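# Swap two hoses into the ports matching their grip colors

## Task

Two hoses begin plugged into each other's ports. Move each so it is latched in the port whose color matches that hose's grip, and have both stay seated without the robot touching them.

## Robot and tools

Robot: two arms, left_arm and right_arm, each a six-joint arm with a parallel two-finger gripper and a wrist camera. In the scene frame, left_arm sits on the +y side (base near (-0.031, +0.371, 0.002) m) and right_arm on the -y side (near (-0.028, -0.357, 0.001) m). The names do not match image sides. Origin is level with the tabletop, midway between the nominal bases; +x points out over the table, +z is up. A camera stand is fixed behind the arms.

Gripper frame: fingers point along the gripper's +z and open and close along its y. end_effector_position is the point between the pads, roughly 1 cm short of the fingertips. Reported positions and orientations can be a few cm off, worse at long reach.

The 14-number row: used by both execute_actions and move. One flat list covering both arms: left_arm dx, dy, dz, rx, ry, rz, opening, then right_arm in the same seven. All values lie in [-1, 1]. dx, dy, dz, rx, ry, rz are offsets along scene-frame axes, measured from that arm's current Hand target (not an absolute pose); 1.0 equals 0.6 m or 180 degrees. rx, ry, rz form one rotation vector, turning about the Hand target position. A translation longer than 1.0 may be shortened. Opening is absolute: +1 fully open (0.094 m), -1 closed. Sending all six pose numbers as 0 re-requests the current Hand target; to keep a gripper as it is, repeat its current opening (0 is itself a command).

execute_actions(actions, cameras): actions is a list of actions; each action is a table of up to 15 rows, each row one 1/30 s step. Every row in an action is an offset from the Hand target at that action's start, not from the row before; a short table holds its last row to fill 15 steps. Consecutive actions build on each other, so repeating an offset keeps moving. An empty list returns state plus images. cameras: names from cam_high, cam_low, cam_left_wrist, cam_right_wrist, or ["all"]; an unknown name rejects the call.

move(target, speed, blend, opening_speed, grip_force, blocking, cameras): target is one 14-number row or a list of up to 15 rows; all rows are offsets from the same starting Hand targets. Paths are straight and finish together, lasting 0.5 to 10 s. speed: m/s, 0.002 to 2.9, default 0.25 (rotation up to twice that in rad/s); one value or one per target. blend: metres of corner rounding per waypoint, default 0 (stop at each). opening_speed: rate of the opening command per second on the -1..+1 scale, at least 0.2. grip_force: newtons per pad, 10 to 50, one value or one per arm; persists; lower forces close slowly. blocking=false returns after about 0.5 s while motion continues. Paths ignore obstacles and the other arm. Result adds a move: line such as done, off_target, moving, held or fault, plus limits (paced = pose clipped, held = steps withheld). done means at rest within 10 mm and 2 degrees.

wait(seconds 0 to 10, cameras): lets time pass holding commands; a running move continues. stop(cameras): brakes a running move. zoom_image(camera, region [x0,y0,x1,y1] in pixels, max 504x504): enlarges part of that camera's latest image. read_manual(section="licences"): licence text only. finished_scene(scene): ends the current scene, identified by its integer number; irreversible.

Result lines: end_effector_position (m) and end_effector_quat_wxyz in the scene frame; Hand target (last commanded pose after clipping, the origin for the next offsets); Tool commands; grip_measured (on the opening scale, reads up to ~2.5 mm wide when empty, narrower than a squeezed part); Joint positions (last value is finger opening in m); Joint torques (N m, offset and noisy, joints 1-3 wrap at ±28); Joint velocities (may read within noise); motor temperatures; step readings of position for action calls. MOTOR HOT appears at 75 °C; at 90 °C that arm folds and idles for the rest of the scene.

Behaviour to expect: the controller limits each step's orientation to 40 degrees from the measured one. Grippers often stop short or sag, especially far out; check position and tilt after each move, send the missing distance as a new offset, and correct tilt. Tiny moves may not happen or may go sideways. Avoid paths passing near an arm's own base, which can flip its shoulder. A blocked arm keeps pushing until its target is sent back past the gripper.

Cameras (896x504): cam_high and cam_low fixed, plus the two wrist cameras; calibration is given but may be a few mm or degrees off.

Avoid: collisions or pressing between the two arms or their grippers and cameras (can fail the scene), one gripper closing on the other's fingers, fast impacts on fixed or heavy objects, dropping or releasing parts while moving, letting anything fall or leaving it off the table (fails the task), strain on camera cables, and long stretched or stalled holds that heat motors. Loose objects may occasionally get nudged by outside pushes. Release by commanding an opening well above grip_measured; close slowly on fragile parts.

Each tool is called after "Request:" as name(argument=value, ...) on one line, values as JSON.

## Session

Request:
execute_actions(actions=[])

Scene clock: 0.00 s.
left_arm: end_effector_position=(+0.3651, +0.3851, +0.0962) grip_measured=+1.000 end_effector_quat_wxyz=(+0.596, -0.009, +0.800, +0.071) | right_arm: end_effector_position=(+0.3695, -0.3751, +0.0894) grip_measured=+1.000 end_effector_quat_wxyz=(+0.551, +0.023, +0.833, -0.045)
Joint positions: left_arm=[-0.044 1.59 0.339 0.964 -0.156 0.061 0.094] | right_arm=[0.014 1.522 0.412 0.71 0.095 -0.013 0.094]
Joint velocities: within noise
Joint torques (N m): no reading
Motor temperatures (°C): left_arm=[31 37 38 36 28 27 29] | right_arm=[26 32 36 33 27 27 24]
Heat: left arm: 38 °C; right arm: 36 °C.
Hand target: left_arm +0.3687, +0.3850, +0.1062; +0.609, -0.010, +0.790, +0.070 | right_arm +0.3716, -0.3749, +0.0941; +0.557, +0.023, +0.829, -0.044
Tool commands: left_gripper/opening=+1.0 right_gripper/opening=+1.0

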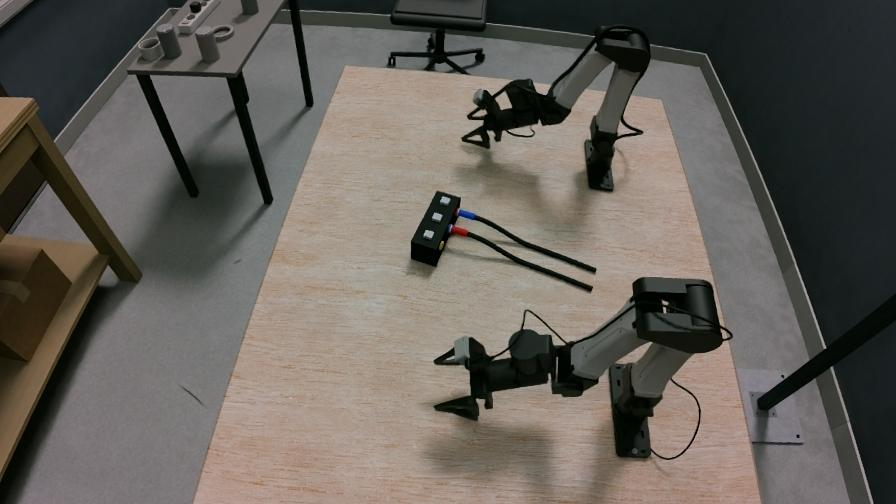

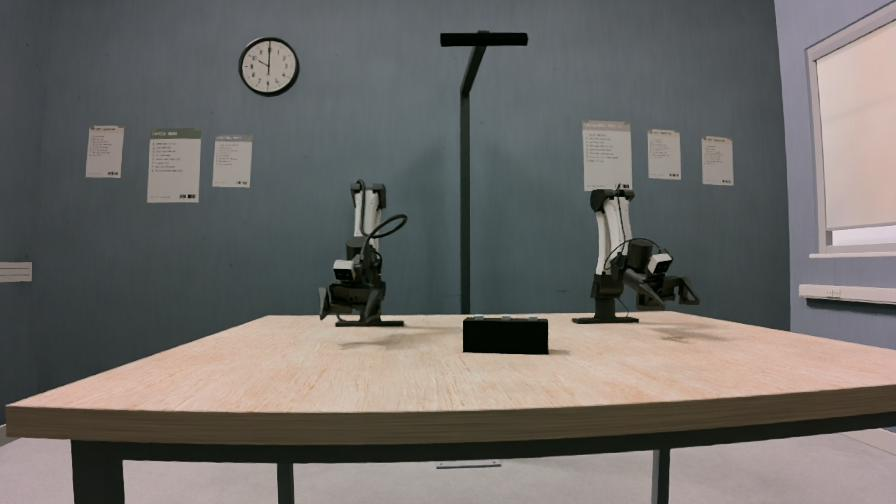

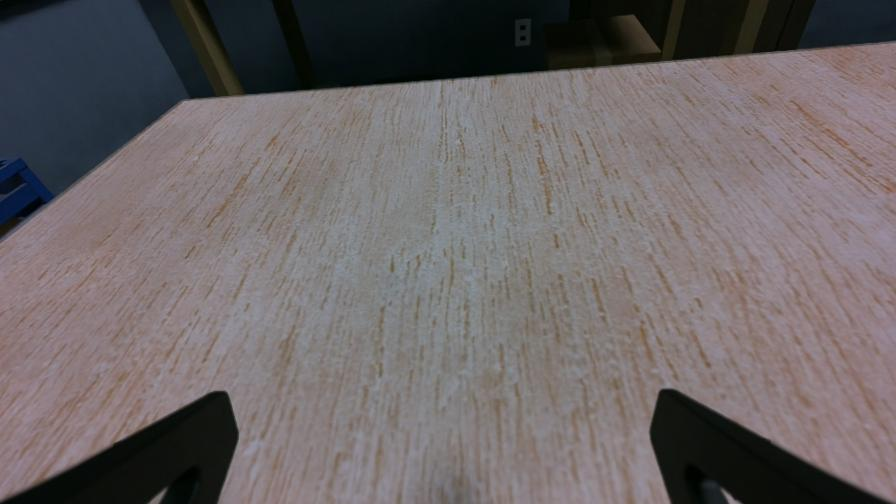

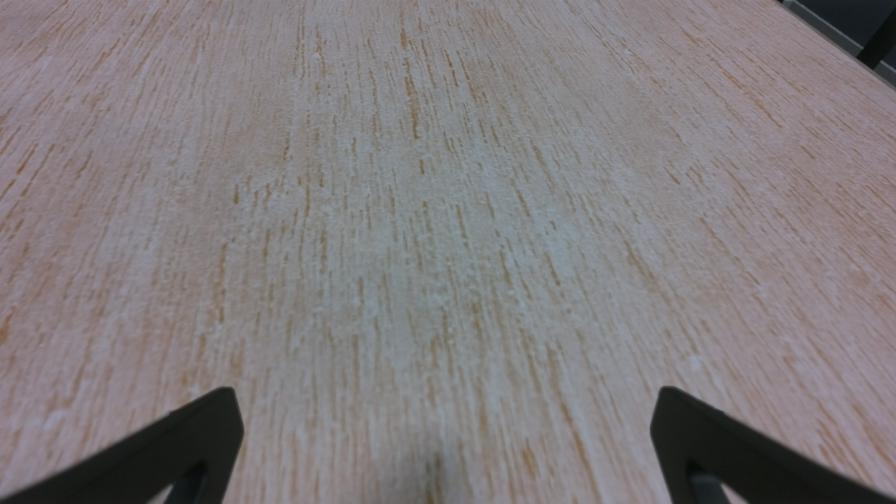

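Request:
zoom_image(camera="cam_high", region=[390, 170, 610, 300])

Request:
zoom_image(camera="cam_high", region=[400, 185, 490, 270])

Request:
zoom_image(camera="cam_low", region=[440, 300, 570, 370])

Scaled by 2.291.

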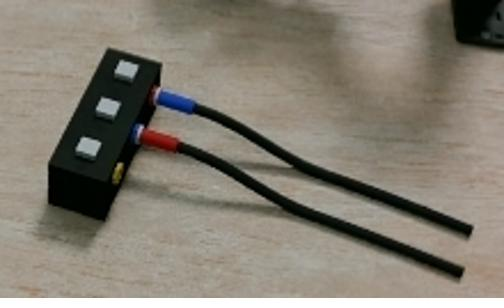

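Scaled by 5.600.

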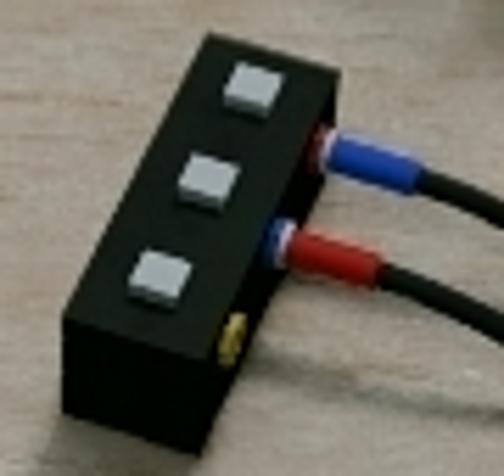

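Scaled by 3.877.

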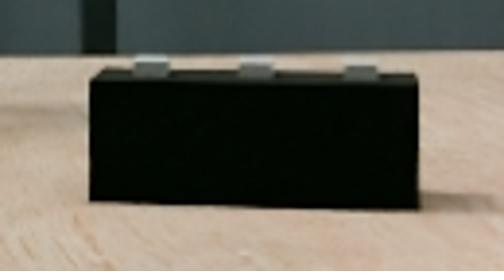

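Request:
move(target=[-0.0345,-0.613,0.1213,0.0256,0.122,-0.3556,-1,-0.109,0.458,-0.002,0.0308,0.0959,-0.0492,0.2], speed=0.35, cameras=["all"])

Scene clock: 49.97 s.
left_arm: end_effector_position=(+0.3432, +0.0246, +0.1644) grip_measured=-0.988 end_effector_quat_wxyz=(+0.384, +0.436, +0.781, -0.226) | right_arm: end_effector_position=(+0.3019, -0.1038, +0.0892) grip_measured=+0.202 end_effector_quat_wxyz=(+0.412, +0.095, +0.905, -0.051)
Joint positions: left_arm=[-0.653 1.784 1.315 -0.217 0.315 0.227 0.001] | right_arm=[0.97 1.821 1.175 -0.509 0.772 0.99 0.056]
Joint torques (N m): left_arm=[0.23 -8.09 8.88 1.76 0.34 0.14] | right_arm=[0.13 -7.12 8.84 1.1 0.69 0.25]
Motor temperatures (°C): left_arm=[31 40 39 42 28 27 29] | right_arm=[26 35 38 37 26 27 24]
Heat: left arm: 42 °C; right arm: 38 °C.
Hand target: left_arm +0.3479, +0.0172, +0.1789; +0.400, +0.443, +0.769, -0.230 | right_arm +0.3062, -0.1001, +0.0929; +0.419, +0.107, +0.900, -0.050
Off the commanded pose: left_arm 0.017 m, 2 deg | right_arm 0.007 m, 2 deg.
move: off_target (left_arm)
camera_calibration:
cam_left_wrist: T_world_to_cam=[[-0.859942, -0.509693, 0.0266952, 0.300957], [-0.458527, 0.748528, -0.479019, 0.255848], [0.22417, -0.424169, -0.877398, 0.165479], [0, 0, 0, 1]] pos_world=[0.339024, 0.0320774, 0.259713]
cam_right_wrist: T_world_to_cam=[[-0.212319, -0.977088, 0.0148121, -0.0373651], [-0.887101, 0.186364, -0.42228, 0.363113], [0.409845, -0.102798, -0.906344, 0.0352703], [0, 0, 0, 1]] pos_world=[0.29973, -0.100554, 0.185856]

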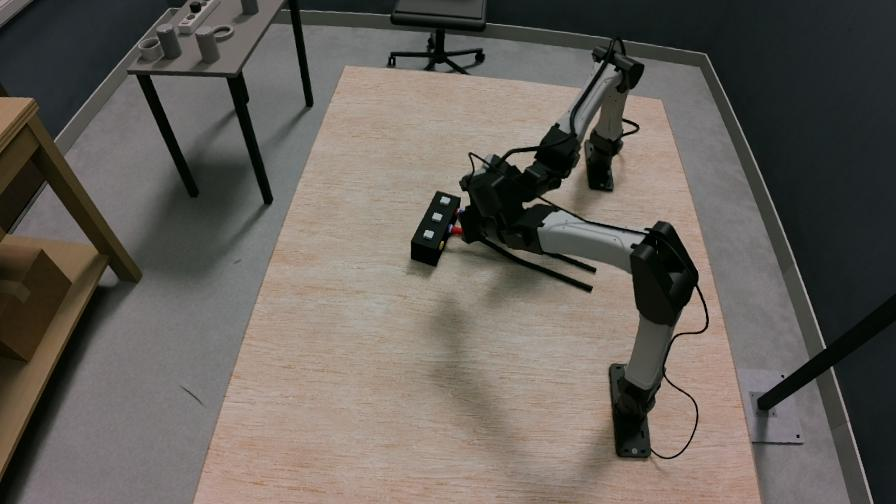

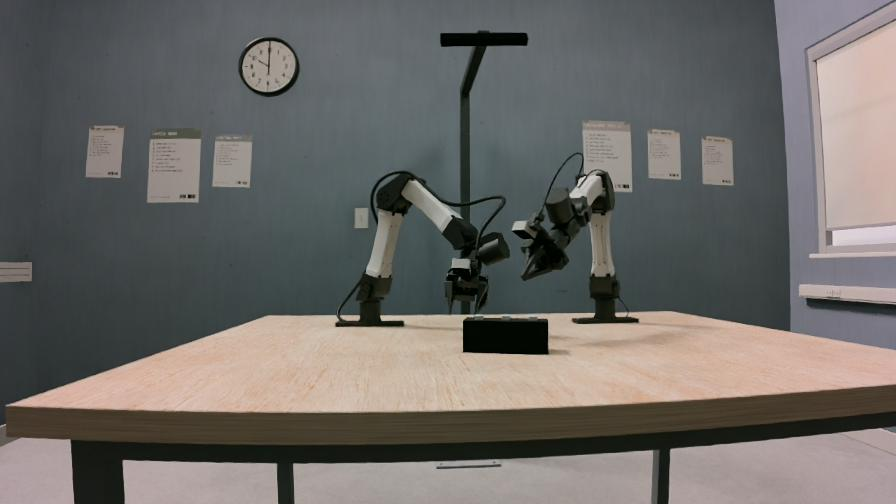

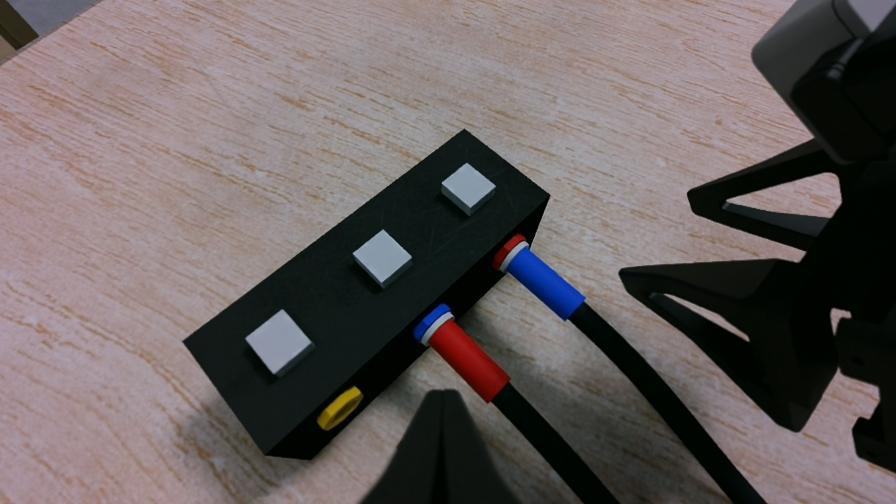

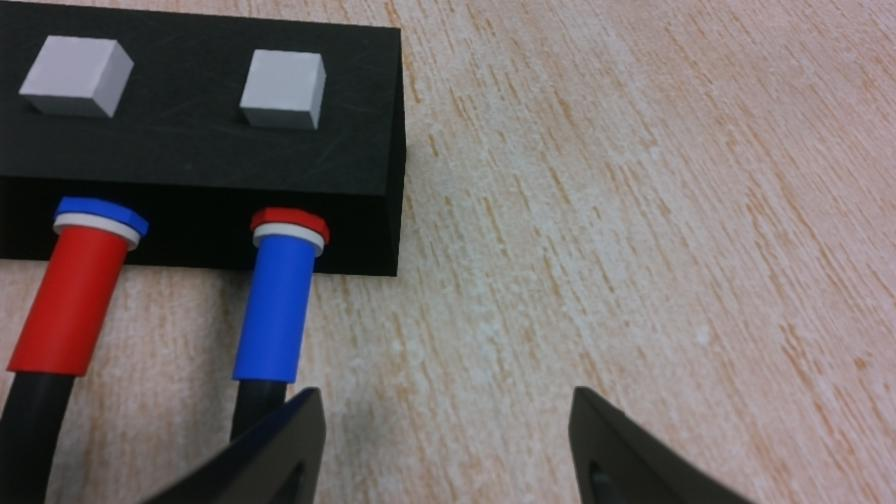

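Request:
move(target=[[0,0,0,0,0,0,-1,0,0.064,-0.029,0.216,-0.052,0,-0.1],[0.0888,-0.1927,-0.069,0.0254,0.0108,-0.084,-1,0,0.064,-0.029,0.216,-0.052,0,-0.1]], speed=0.3, blend=[0.02,0], cameras=["all"])

Scene clock: 80.33 s.
left_arm: end_effector_position=(+0.3989, -0.0928, +0.1260) grip_measured=-0.988 end_effector_quat_wxyz=(+0.321, +0.546, +0.731, -0.254) | right_arm: end_effector_position=(+0.2975, -0.0780, +0.0557) grip_measured=-0.099 end_effector_quat_wxyz=(+0.425, +0.228, +0.853, +0.201)
Joint positions: left_arm=[-0.719 2.42 2.204 -0.608 0.437 0.402 0.001] | right_arm=[0.962 1.769 0.788 0.231 0.61 1.194 0.042]
Joint torques (N m): left_arm=[0.32 -12.51 8.64 1.58 0.43 0.15] | right_arm=[-0.42 -8.92 5.85 2.97 0 0.16]
Motor temperatures (°C): left_arm=[31 47 42 39 28 27 29] | right_arm=[26 36 40 35 27 27 24]
Heat: left arm: 47 °C; right arm: 40 °C.
Hand target: left_arm +0.4013, -0.0985, +0.1377; +0.335, +0.552, +0.719, -0.258 | right_arm +0.3061, -0.0617, +0.0754; +0.430, +0.244, +0.829, +0.261
Off the commanded pose: left_arm 0.013 m, 2 deg | right_arm 0.027 m, 8 deg.
move: off_target (left_arm, right_arm)
camera_calibration:
cam_left_wrist: T_world_to_cam=[[-0.96293, -0.268082, 0.0299579, 0.353065], [-0.256757, 0.876824, -0.406515, 0.273132], [0.0827116, -0.399138, -0.913153, 0.132704], [0, 0, 0, 1]] pos_world=[0.399129, -0.0918718, 0.221634]
cam_right_wrist: T_world_to_cam=[[-0.217067, -0.816576, -0.53487, 0.0318548], [-0.821964, 0.448462, -0.35108, 0.337374], [0.526552, 0.363436, -0.768542, 0.00337316], [0, 0, 0, 1]] pos_world=[0.282447, -0.126513, 0.138076]

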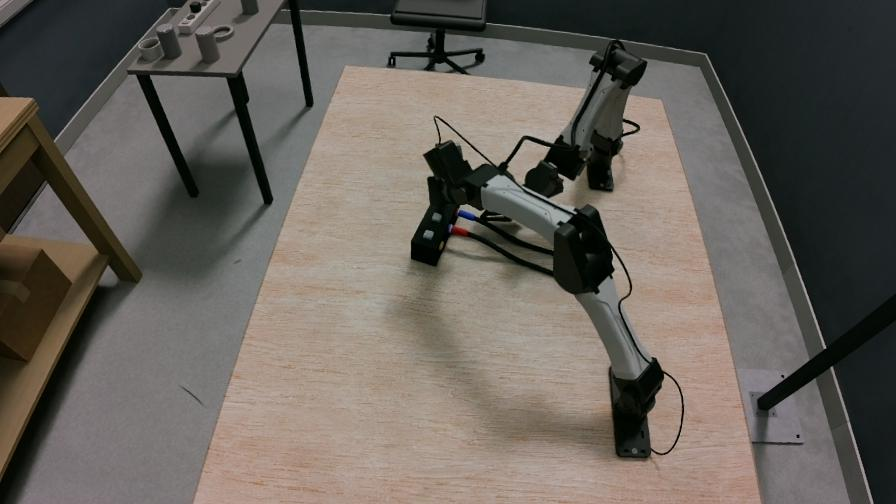

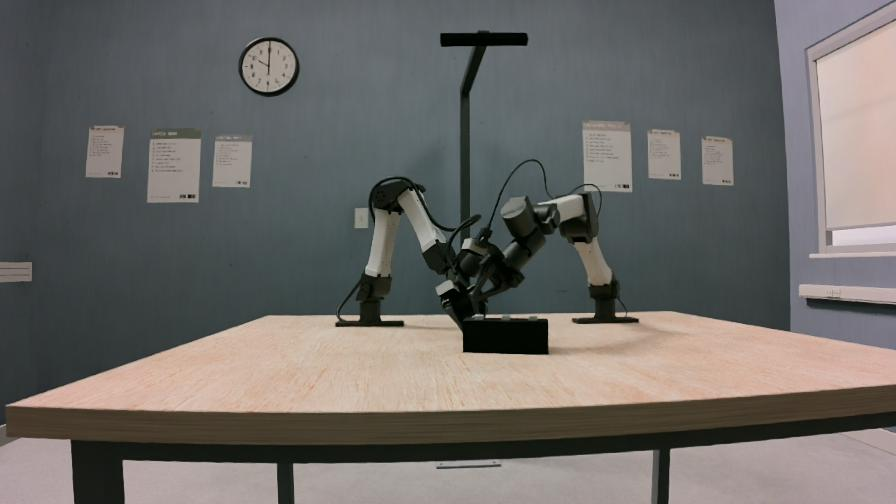

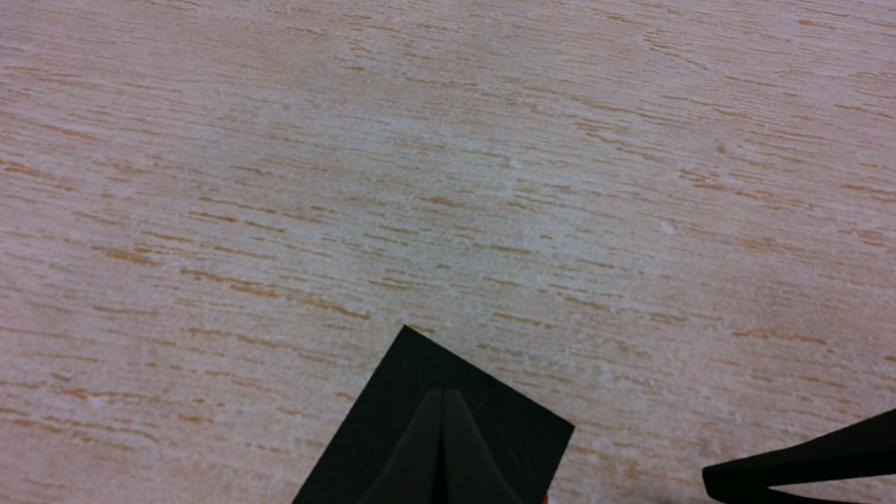

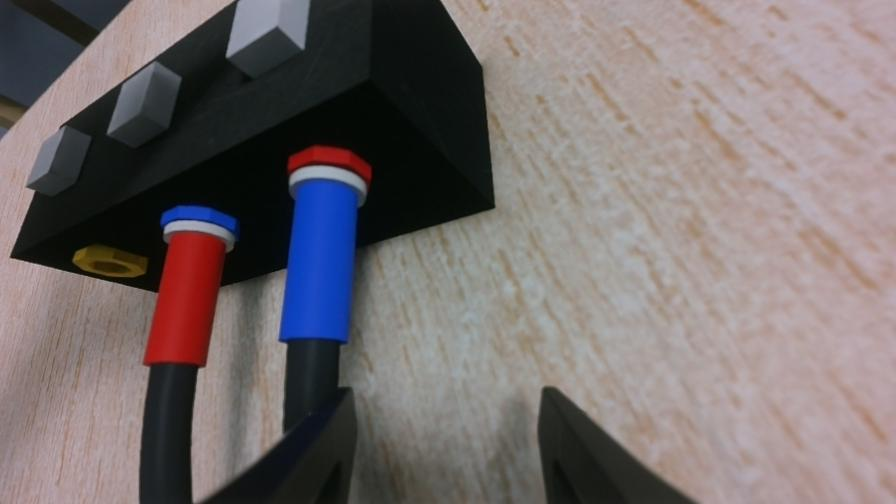

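Request:
move(target=[-0.0148,0.0263,-0.0233,0,0,0,-1,-0.021,-0.0122,0.0477,0,0,0,-0.1], speed=0.2, cameras=["cam_left_wrist","cam_right_wrist"])

Scene clock: 103.37 s.
left_arm: end_effector_position=(+0.3901, -0.0861, +0.0983) grip_measured=-0.988 end_effector_quat_wxyz=(+0.312, +0.550, +0.730, -0.259) | right_arm: end_effector_position=(+0.2959, -0.0727, +0.0955) grip_measured=-0.099 end_effector_quat_wxyz=(+0.432, +0.239, +0.834, +0.246)
Joint positions: left_arm=[-0.715 2.388 2.046 -0.502 0.454 0.413 0.001] | right_arm=[0.968 1.66 0.788 0.213 0.597 1.207 0.042]
Joint torques (N m): left_arm=[1.2 -16.57 4.93 1.6 0.33 0.14] | right_arm=[0.69 -8.95 6.37 1.98 0.28 0.16]
Motor temperatures (°C): left_arm=[31 52 46 39 28 26 29] | right_arm=[26 39 40 42 26 27 24]
Heat: left arm: 52 °C; right arm: 42 °C.
Hand target: left_arm +0.3925, -0.0826, +0.1236; +0.335, +0.552, +0.719, -0.258 | right_arm +0.2935, -0.0690, +0.1040; +0.430, +0.244, +0.829, +0.261
Off the commanded pose: left_arm 0.026 m, 3 deg | right_arm 0.010 m, 2 deg.
move: off_target (left_arm)
camera_calibration:
cam_left_wrist: T_world_to_cam=[[-0.966468, -0.253048, 0.0436554, 0.348618], [-0.249133, 0.882818, -0.398202, 0.250526], [0.0622242, -0.395725, -0.916258, 0.119503], [0, 0, 0, 1]] pos_world=[0.391907, -0.0856618, 0.194037]
cam_right_wrist: T_world_to_cam=[[-0.183997, -0.766851, -0.614887, 0.0586322], [-0.810911, 0.471959, -0.345946, 0.345576], [0.55549, 0.434965, -0.708686, 0.0237906], [0, 0, 0, 1]] pos_world=[0.277804, -0.128484, 0.172463]
Images, in order (width x height): cam_left_wrist 896x504, cam_right_wrist 896x504.

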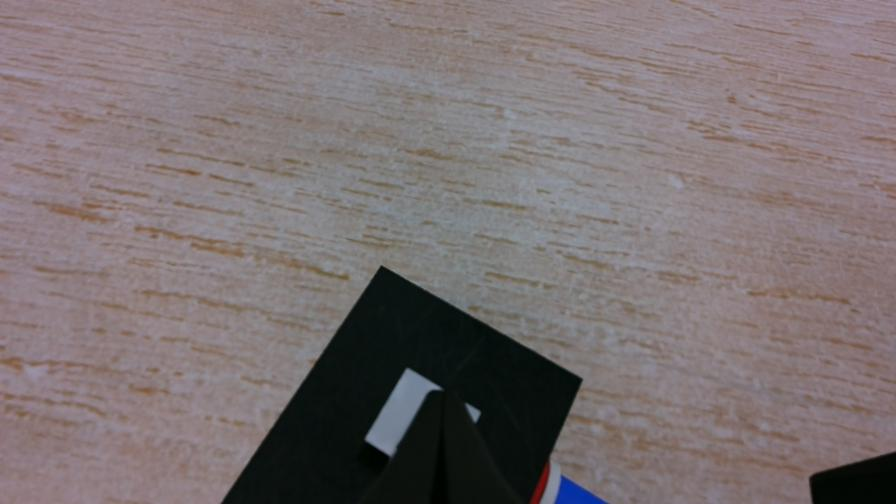

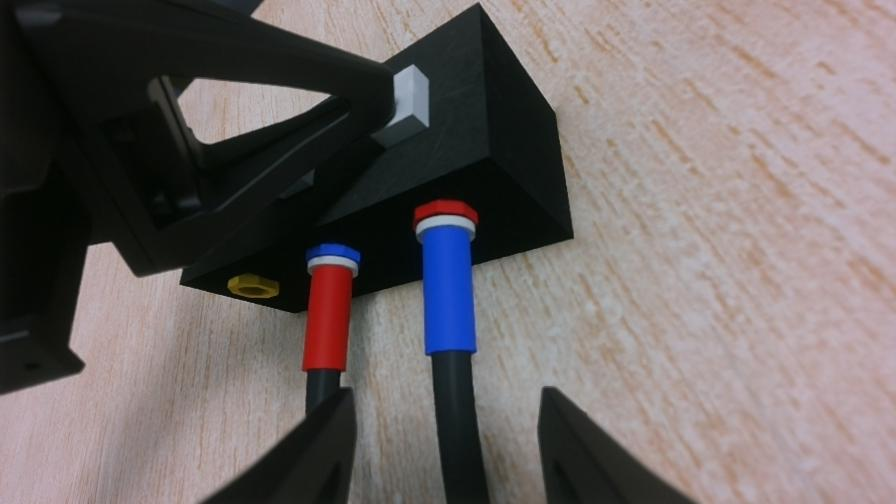

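Request:
move(target=[[0,0,0,0,0,0,-1,0.0733,0.02,-0.0425,0,0,0,-0.1],[0,0,0,0,0,0,-1,0.0733,0.02,-0.0425,0,0,0,-1]], speed=0.15, opening_speed=1.5, cameras=["cam_left_wrist","cam_right_wrist"])

Scene clock: 111.10 s.
left_arm: end_effector_position=(+0.3901, -0.0861, +0.0983) grip_measured=-0.988 end_effector_quat_wxyz=(+0.312, +0.550, +0.730, -0.259) | right_arm: end_effector_position=(+0.3286, -0.0641, +0.0714) grip_measured=-0.691 end_effector_quat_wxyz=(+0.424, +0.239, +0.838, +0.247)
Joint positions: left_arm=[-0.715 2.388 2.046 -0.502 0.454 0.413 0.001] | right_arm=[0.897 1.81 0.856 0.311 0.527 1.165 0.015]
Joint torques (N m): left_arm=[1.18 -16.57 4.92 1.61 0.33 0.13] | right_arm=[-0.64 -6.67 8.39 2.36 0.26 -0.04]
Motor temperatures (°C): left_arm=[31 61 45 39 28 26 29] | right_arm=[26 39 40 41 26 27 24]
Heat: left arm: 61 °C; right arm: 41 °C.
Hand target: left_arm +0.3924, -0.0826, +0.1236; +0.335, +0.552, +0.719, -0.258 | right_arm +0.3376, -0.0571, +0.0787; +0.431, +0.244, +0.829, +0.261
Off the commanded pose: left_arm 0.026 m, 3 deg | right_arm 0.013 m, 2 deg.
move: off_target (left_arm, right_arm); target 2's new opening was sent with right_arm's hand 0.014 m and 2 deg from that target
camera_calibration:
cam_left_wrist: T_world_to_cam=[[-0.966468, -0.253048, 0.0436554, 0.348618], [-0.249133, 0.882818, -0.398202, 0.250526], [0.0622242, -0.395725, -0.916258, 0.119503], [0, 0, 0, 1]] pos_world=[0.391907, -0.0856618, 0.194037]
cam_right_wrist: T_world_to_cam=[[-0.188992, -0.766368, -0.613973, 0.0580978], [-0.819094, 0.467896, -0.331901, 0.361194], [0.541634, 0.440175, -0.716156, -0.00974125], [0, 0, 0, 1]] pos_world=[0.312108, -0.120189, 0.148575]
Images, in order (width x height): cam_left_wrist 896x504, cam_right_wrist 896x504.

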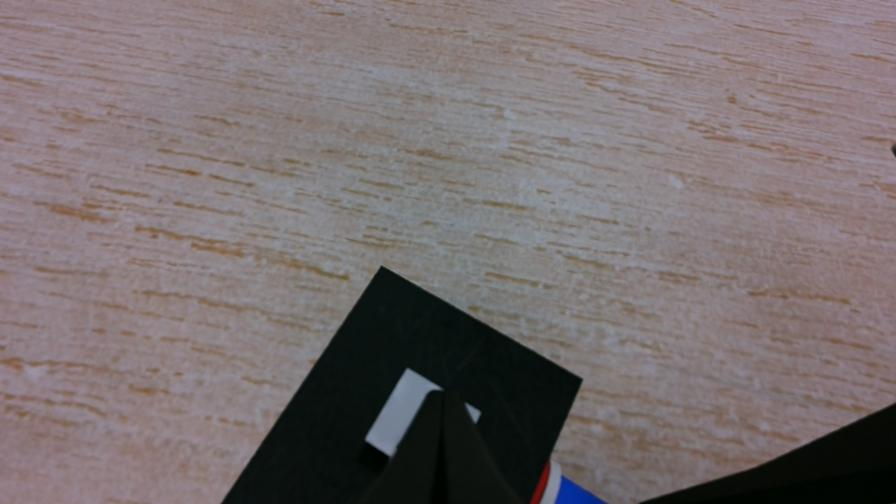

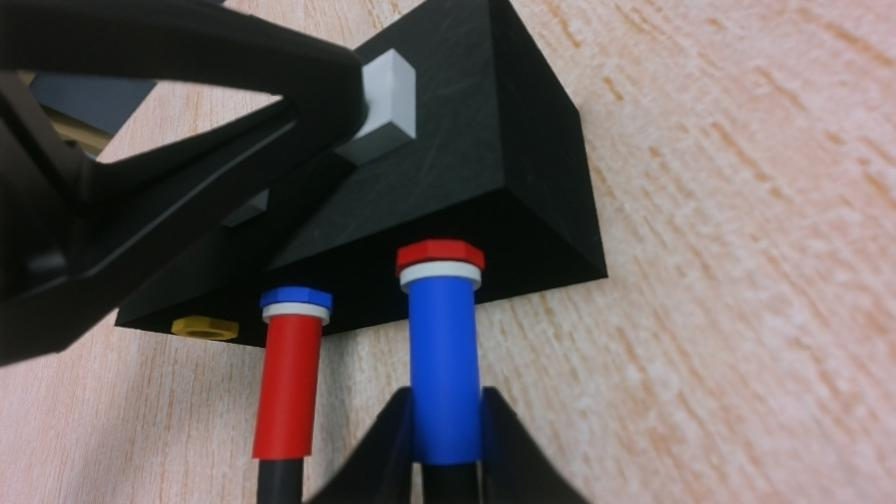

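Request:
move(target=[0,-0.008,-0.035,0,0,0,-1,0,0,0,0,0,0,-1], speed=0.1, cameras=["cam_left_wrist","cam_right_wrist"])

Scene clock: 114.87 s.
left_arm: end_effector_position=(+0.3956, -0.0915, +0.0978) grip_measured=-0.988 end_effector_quat_wxyz=(+0.336, +0.550, +0.718, -0.261) | right_arm: end_effector_position=(+0.3286, -0.0641, +0.0714) grip_measured=-0.691 end_effector_quat_wxyz=(+0.424, +0.238, +0.838, +0.246)
Joint positions: left_arm=[-0.715 2.388 2.01 -0.412 0.458 0.413 0.001] | right_arm=[0.897 1.81 0.856 0.311 0.527 1.164 0.015]
Joint torques (N m): left_arm=[0.5 -14.69 4.52 1.48 0.23 0.08] | right_arm=[-0.62 -6.65 8.39 2.35 0.26 -0.03]
Motor temperatures (°C): left_arm=[31 64 45 39 28 26 29] | right_arm=[26 39 40 40 26 27 24]
Heat: left arm: 64 °C; right arm: 40 °C.
Hand target: left_arm +0.3925, -0.0874, +0.1026; +0.335, +0.552, +0.719, -0.258 | right_arm +0.3376, -0.0571, +0.0787; +0.431, +0.244, +0.829, +0.261
Off the commanded pose: left_arm 0.007 m, 1 deg | right_arm 0.014 m, 2 deg.
move: off_target (right_arm)
camera_calibration:
cam_left_wrist: T_world_to_cam=[[-0.968205, -0.249706, 0.0150048, 0.356377], [-0.2307, 0.868099, -0.439524, 0.251904], [0.0967262, -0.429011, -0.898106, 0.0980434], [0, 0, 0, 1]] pos_world=[0.393677, -0.0876262, 0.193424]
cam_right_wrist: T_world_to_cam=[[-0.188727, -0.766575, -0.613796, 0.0579638], [-0.819139, 0.467631, -0.332163, 0.361215], [0.541657, 0.440097, -0.716186, -0.00975361], [0, 0, 0, 1]] pos_world=[0.312108, -0.120189, 0.148575]
Images, in order (width x height): cam_left_wrist 896x504, cam_right_wrist 896x504.

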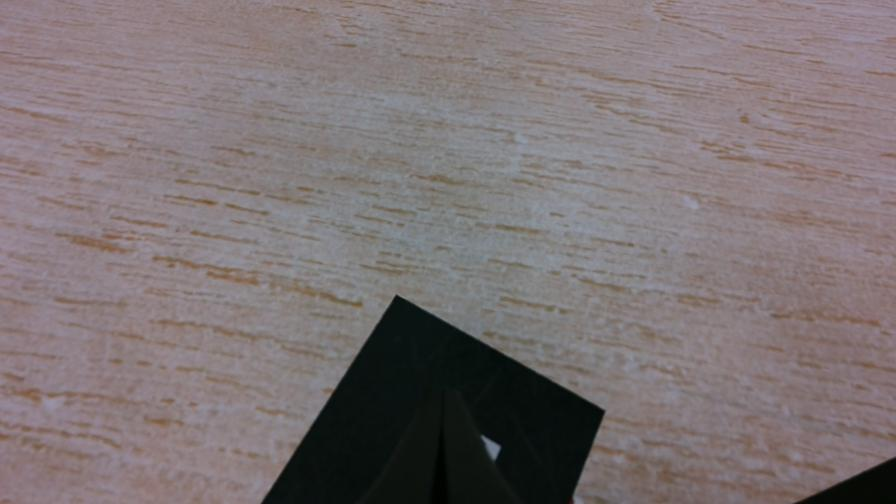

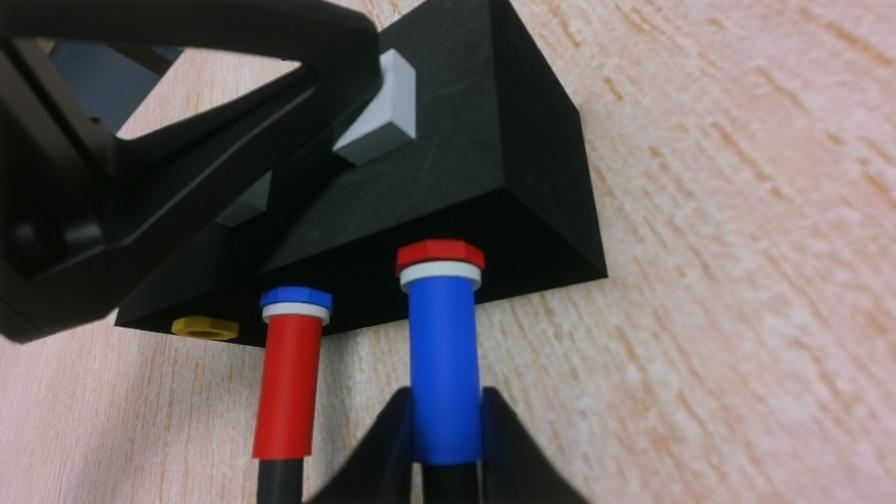

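Request:
move(target=[-0.008,-0.003,-0.025,0,0,0,-1,0,0,0,0,0,0,-1], speed=0.1, cameras=["cam_left_wrist","cam_right_wrist"])

Scene clock: 118.77 s.
left_arm: end_effector_position=(+0.3984, -0.0945, +0.0970) grip_measured=-0.988 end_effector_quat_wxyz=(+0.358, +0.550, +0.707, -0.264) | right_arm: end_effector_position=(+0.3286, -0.0641, +0.0714) grip_measured=-0.691 end_effector_quat_wxyz=(+0.424, +0.238, +0.838, +0.246)
Joint positions: left_arm=[-0.715 2.378 1.955 -0.319 0.461 0.413 0.001] | right_arm=[0.897 1.81 0.856 0.311 0.527 1.164 0.015]
Joint torques (N m): left_arm=[-0.35 -13.89 3.99 1.26 0.11 0.01] | right_arm=[-0.59 -6.67 8.38 2.35 0.26 -0.03]
Motor temperatures (°C): left_arm=[31 66 44 39 28 26 29] | right_arm=[26 39 41 40 26 27 25]
Heat: left arm: 66 °C; right arm: 41 °C.
Hand target: left_arm +0.3876, -0.0891, +0.0876; +0.335, +0.552, +0.719, -0.258 | right_arm +0.3376, -0.0571, +0.0787; +0.431, +0.244, +0.829, +0.261
Off the commanded pose: left_arm 0.015 m, 3 deg | right_arm 0.014 m, 2 deg.
move: off_target (left_arm, right_arm)
camera_calibration:
cam_left_wrist: T_world_to_cam=[[-0.968871, -0.247311, -0.0112442, 0.361357], [-0.212299, 0.853354, -0.476147, 0.249584], [0.127352, -0.458938, -0.879294, 0.0789429], [0, 0, 0, 1]] pos_world=[0.393041, -0.0873856, 0.192316]
cam_right_wrist: T_world_to_cam=[[-0.188727, -0.766575, -0.613796, 0.0579638], [-0.819139, 0.467631, -0.332163, 0.361215], [0.541657, 0.440097, -0.716186, -0.00975361], [0, 0, 0, 1]] pos_world=[0.312108, -0.120189, 0.148575]
Images, in order (width x height): cam_left_wrist 896x504, cam_right_wrist 896x504.

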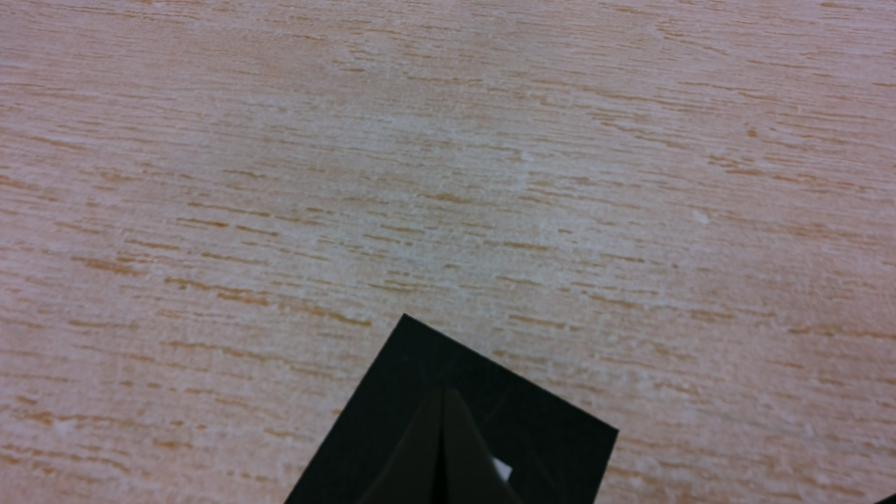

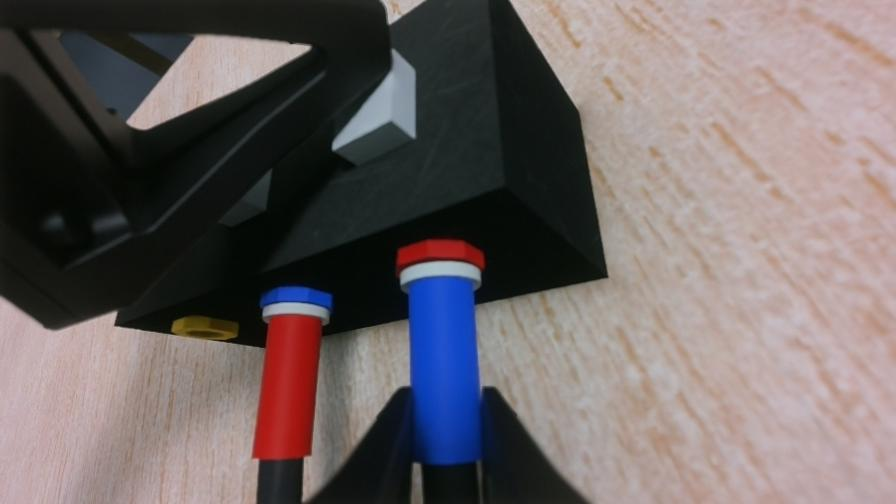

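Request:
move(target=[[0.007,0.028,0.07,0,0,0,-1,0,0,0,0,0,0,-1],[0.007,0.02,0.015,0,0,0,-1,0,0,0,0,0,0,-1]], speed=0.12, cameras=["cam_left_wrist","cam_right_wrist"])

Scene clock: 127.37 s.
left_arm: end_effector_position=(+0.3938, -0.0802, +0.0978) grip_measured=-0.988 end_effector_quat_wxyz=(+0.337, +0.550, +0.718, -0.261) | right_arm: end_effector_position=(+0.3286, -0.0641, +0.0714) grip_measured=-0.691 end_effector_quat_wxyz=(+0.424, +0.238, +0.838, +0.246)
Joint positions: left_arm=[-0.701 2.346 1.936 -0.383 0.466 0.423 0.001] | right_arm=[0.897 1.81 0.856 0.311 0.527 1.164 0.015]
Joint torques (N m): left_arm=[0.53 -13.31 4.66 1.55 0.26 0.1] | right_arm=[-0.64 -6.67 8.4 2.35 0.27 -0.04]
Motor temperatures (°C): left_arm=[31 70 43 38 28 26 29] | right_arm=[26 38 42 39 26 27 25]
Heat: left arm: 70 °C; right arm: 42 °C.
Hand target: left_arm +0.3917, -0.0773, +0.0966; +0.335, +0.552, +0.719, -0.258 | right_arm +0.3376, -0.0571, +0.0787; +0.431, +0.244, +0.829, +0.261
Off the commanded pose: left_arm 0.004 m, 1 deg | right_arm 0.013 m, 2 deg.
move: off_target (right_arm)
camera_calibration:
cam_left_wrist: T_world_to_cam=[[-0.967669, -0.251862, 0.0135124, 0.357203], [-0.231881, 0.867264, -0.440551, 0.242145], [0.0992393, -0.429441, -0.897626, 0.102017], [0, 0, 0, 1]] pos_world=[0.391679, -0.0762275, 0.193423]
cam_right_wrist: T_world_to_cam=[[-0.188727, -0.766575, -0.613796, 0.0579638], [-0.819139, 0.467631, -0.332163, 0.361215], [0.541657, 0.440097, -0.716186, -0.00975361], [0, 0, 0, 1]] pos_world=[0.312108, -0.120189, 0.148575]
Images, in order (width x height): cam_left_wrist 896x504, cam_right_wrist 896x504.

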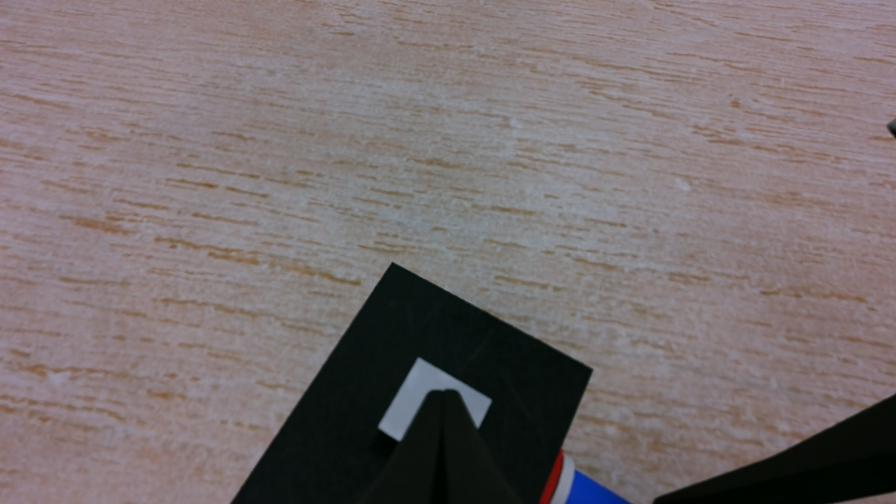

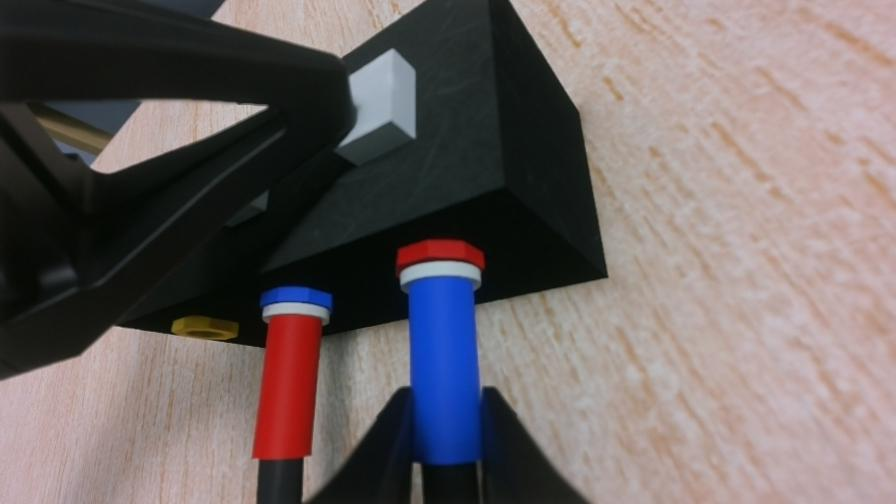

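Request:
move(target=[[-0.005,0.015,-0.06,0,0,0,-1,0,0,0,0,0,0,-1],[-0.005,0.015,-0.06,0,0,0,-1,-0.06,0.014,0,0,0,0,-1]], speed=0.12, cameras=["cam_left_wrist","cam_right_wrist"])

Scene clock: 132.00 s.
left_arm: end_effector_position=(+0.3953, -0.0878, +0.0960) grip_measured=-0.988 end_effector_quat_wxyz=(+0.383, +0.553, +0.687, -0.275) | right_arm: end_effector_position=(+0.3260, -0.0638, +0.0756) grip_measured=-0.691 end_effector_quat_wxyz=(+0.437, +0.258, +0.826, +0.247)
Joint positions: left_arm=[-0.701 2.329 1.817 -0.171 0.497 0.426 0.001] | right_arm=[0.922 1.81 0.856 0.316 0.586 1.207 0.015]
Joint torques (N m): left_arm=[1.46 -11.52 3.32 0.99 -0.04 0.13] | right_arm=[6.11 -10.62 3.62 1.95 0.49 0.2]
Motor temperatures (°C): left_arm=[31 68 43 38 28 26 29] | right_arm=[26 38 42 39 26 27 25]
Heat: left arm: 68 °C; right arm: 42 °C.
Hand target: left_arm +0.3887, -0.0683, +0.0607; +0.335, +0.552, +0.719, -0.258 | right_arm +0.3015, -0.0486, +0.0786; +0.431, +0.244, +0.829, +0.261
Off the commanded pose: left_arm 0.041 m, 7 deg | right_arm 0.029 m, 2 deg.
move: off_target (left_arm, right_arm)
camera_calibration:
cam_left_wrist: T_world_to_cam=[[-0.972882, -0.228315, -0.0370426, 0.365834], [-0.174909, 0.830989, -0.528077, 0.231016], [0.15135, -0.507278, -0.848388, 0.064787], [0, 0, 0, 1]] pos_world=[0.386515, -0.0755812, 0.19051]
cam_right_wrist: T_world_to_cam=[[-0.208963, -0.746299, -0.631958, 0.069499], [-0.789697, 0.509941, -0.341084, 0.354167], [0.576813, 0.427781, -0.695909, -0.019309], [0, 0, 0, 1]] pos_world=[0.305345, -0.120477, 0.151284]
Images, in order (width x height): cam_left_wrist 896x504, cam_right_wrist 896x504.

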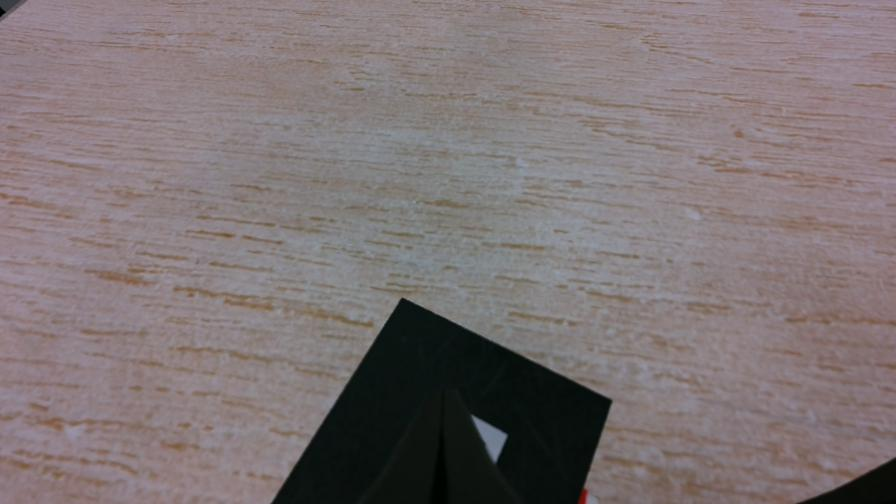

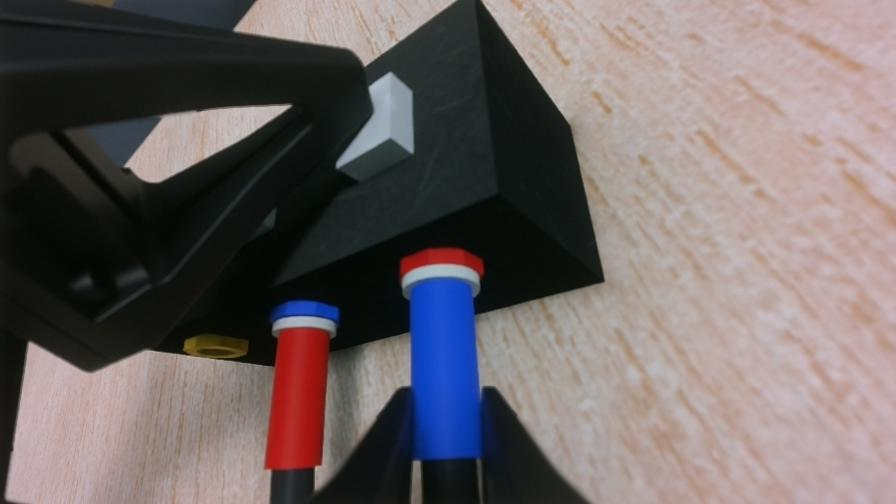

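Request:
move(target=[[0.01,0.04,0.12,0,0,0,-1,0.05,-0.012,0,0,0,0,-1],[-0.03,0.17,0.2,0,0,0,-1,0.05,-0.012,0,0,0,0,-0.1],[-0.1,0.35,0.2,0,0,0,-1,-0.04,-0.036,0.06,0,0,0,-0.1]], speed=0.2, blend=[0,0.02,0])

Scene clock: 144.10 s.
left_arm: end_effector_position=(+0.3330, +0.1407, +0.1707) grip_measured=-0.988 end_effector_quat_wxyz=(+0.323, +0.547, +0.728, -0.258) | right_arm: end_effector_position=(+0.2799, -0.0656, +0.1093) grip_measured=-0.102 end_effector_quat_wxyz=(+0.425, +0.234, +0.835, +0.259)
Joint positions: left_arm=[-0.315 1.714 1.362 -0.675 0.693 0.783 0.001] | right_arm=[1.012 1.601 0.791 0.149 0.604 1.237 0.042]
Joint torques (N m): left_arm=[0.79 -10.02 4.93 1.24 0.62 0.13] | right_arm=[0.51 -8.9 5.27 1.95 0.53 0.14]
Motor temperatures (°C): left_arm=[31 66 42 37 28 26 29] | right_arm=[26 39 41 38 26 27 26]
Heat: left arm: 66 °C; right arm: 41 °C.
Hand target: left_arm +0.3287, +0.1417, +0.1806; +0.335, +0.552, +0.719, -0.258 | right_arm +0.2775, -0.0703, +0.1145; +0.430, +0.244, +0.829, +0.261
Off the commanded pose: left_arm 0.011 m, 2 deg | right_arm 0.007 m, 2 deg.
move: off_target (left_arm); blend cut to 0 m at target 2


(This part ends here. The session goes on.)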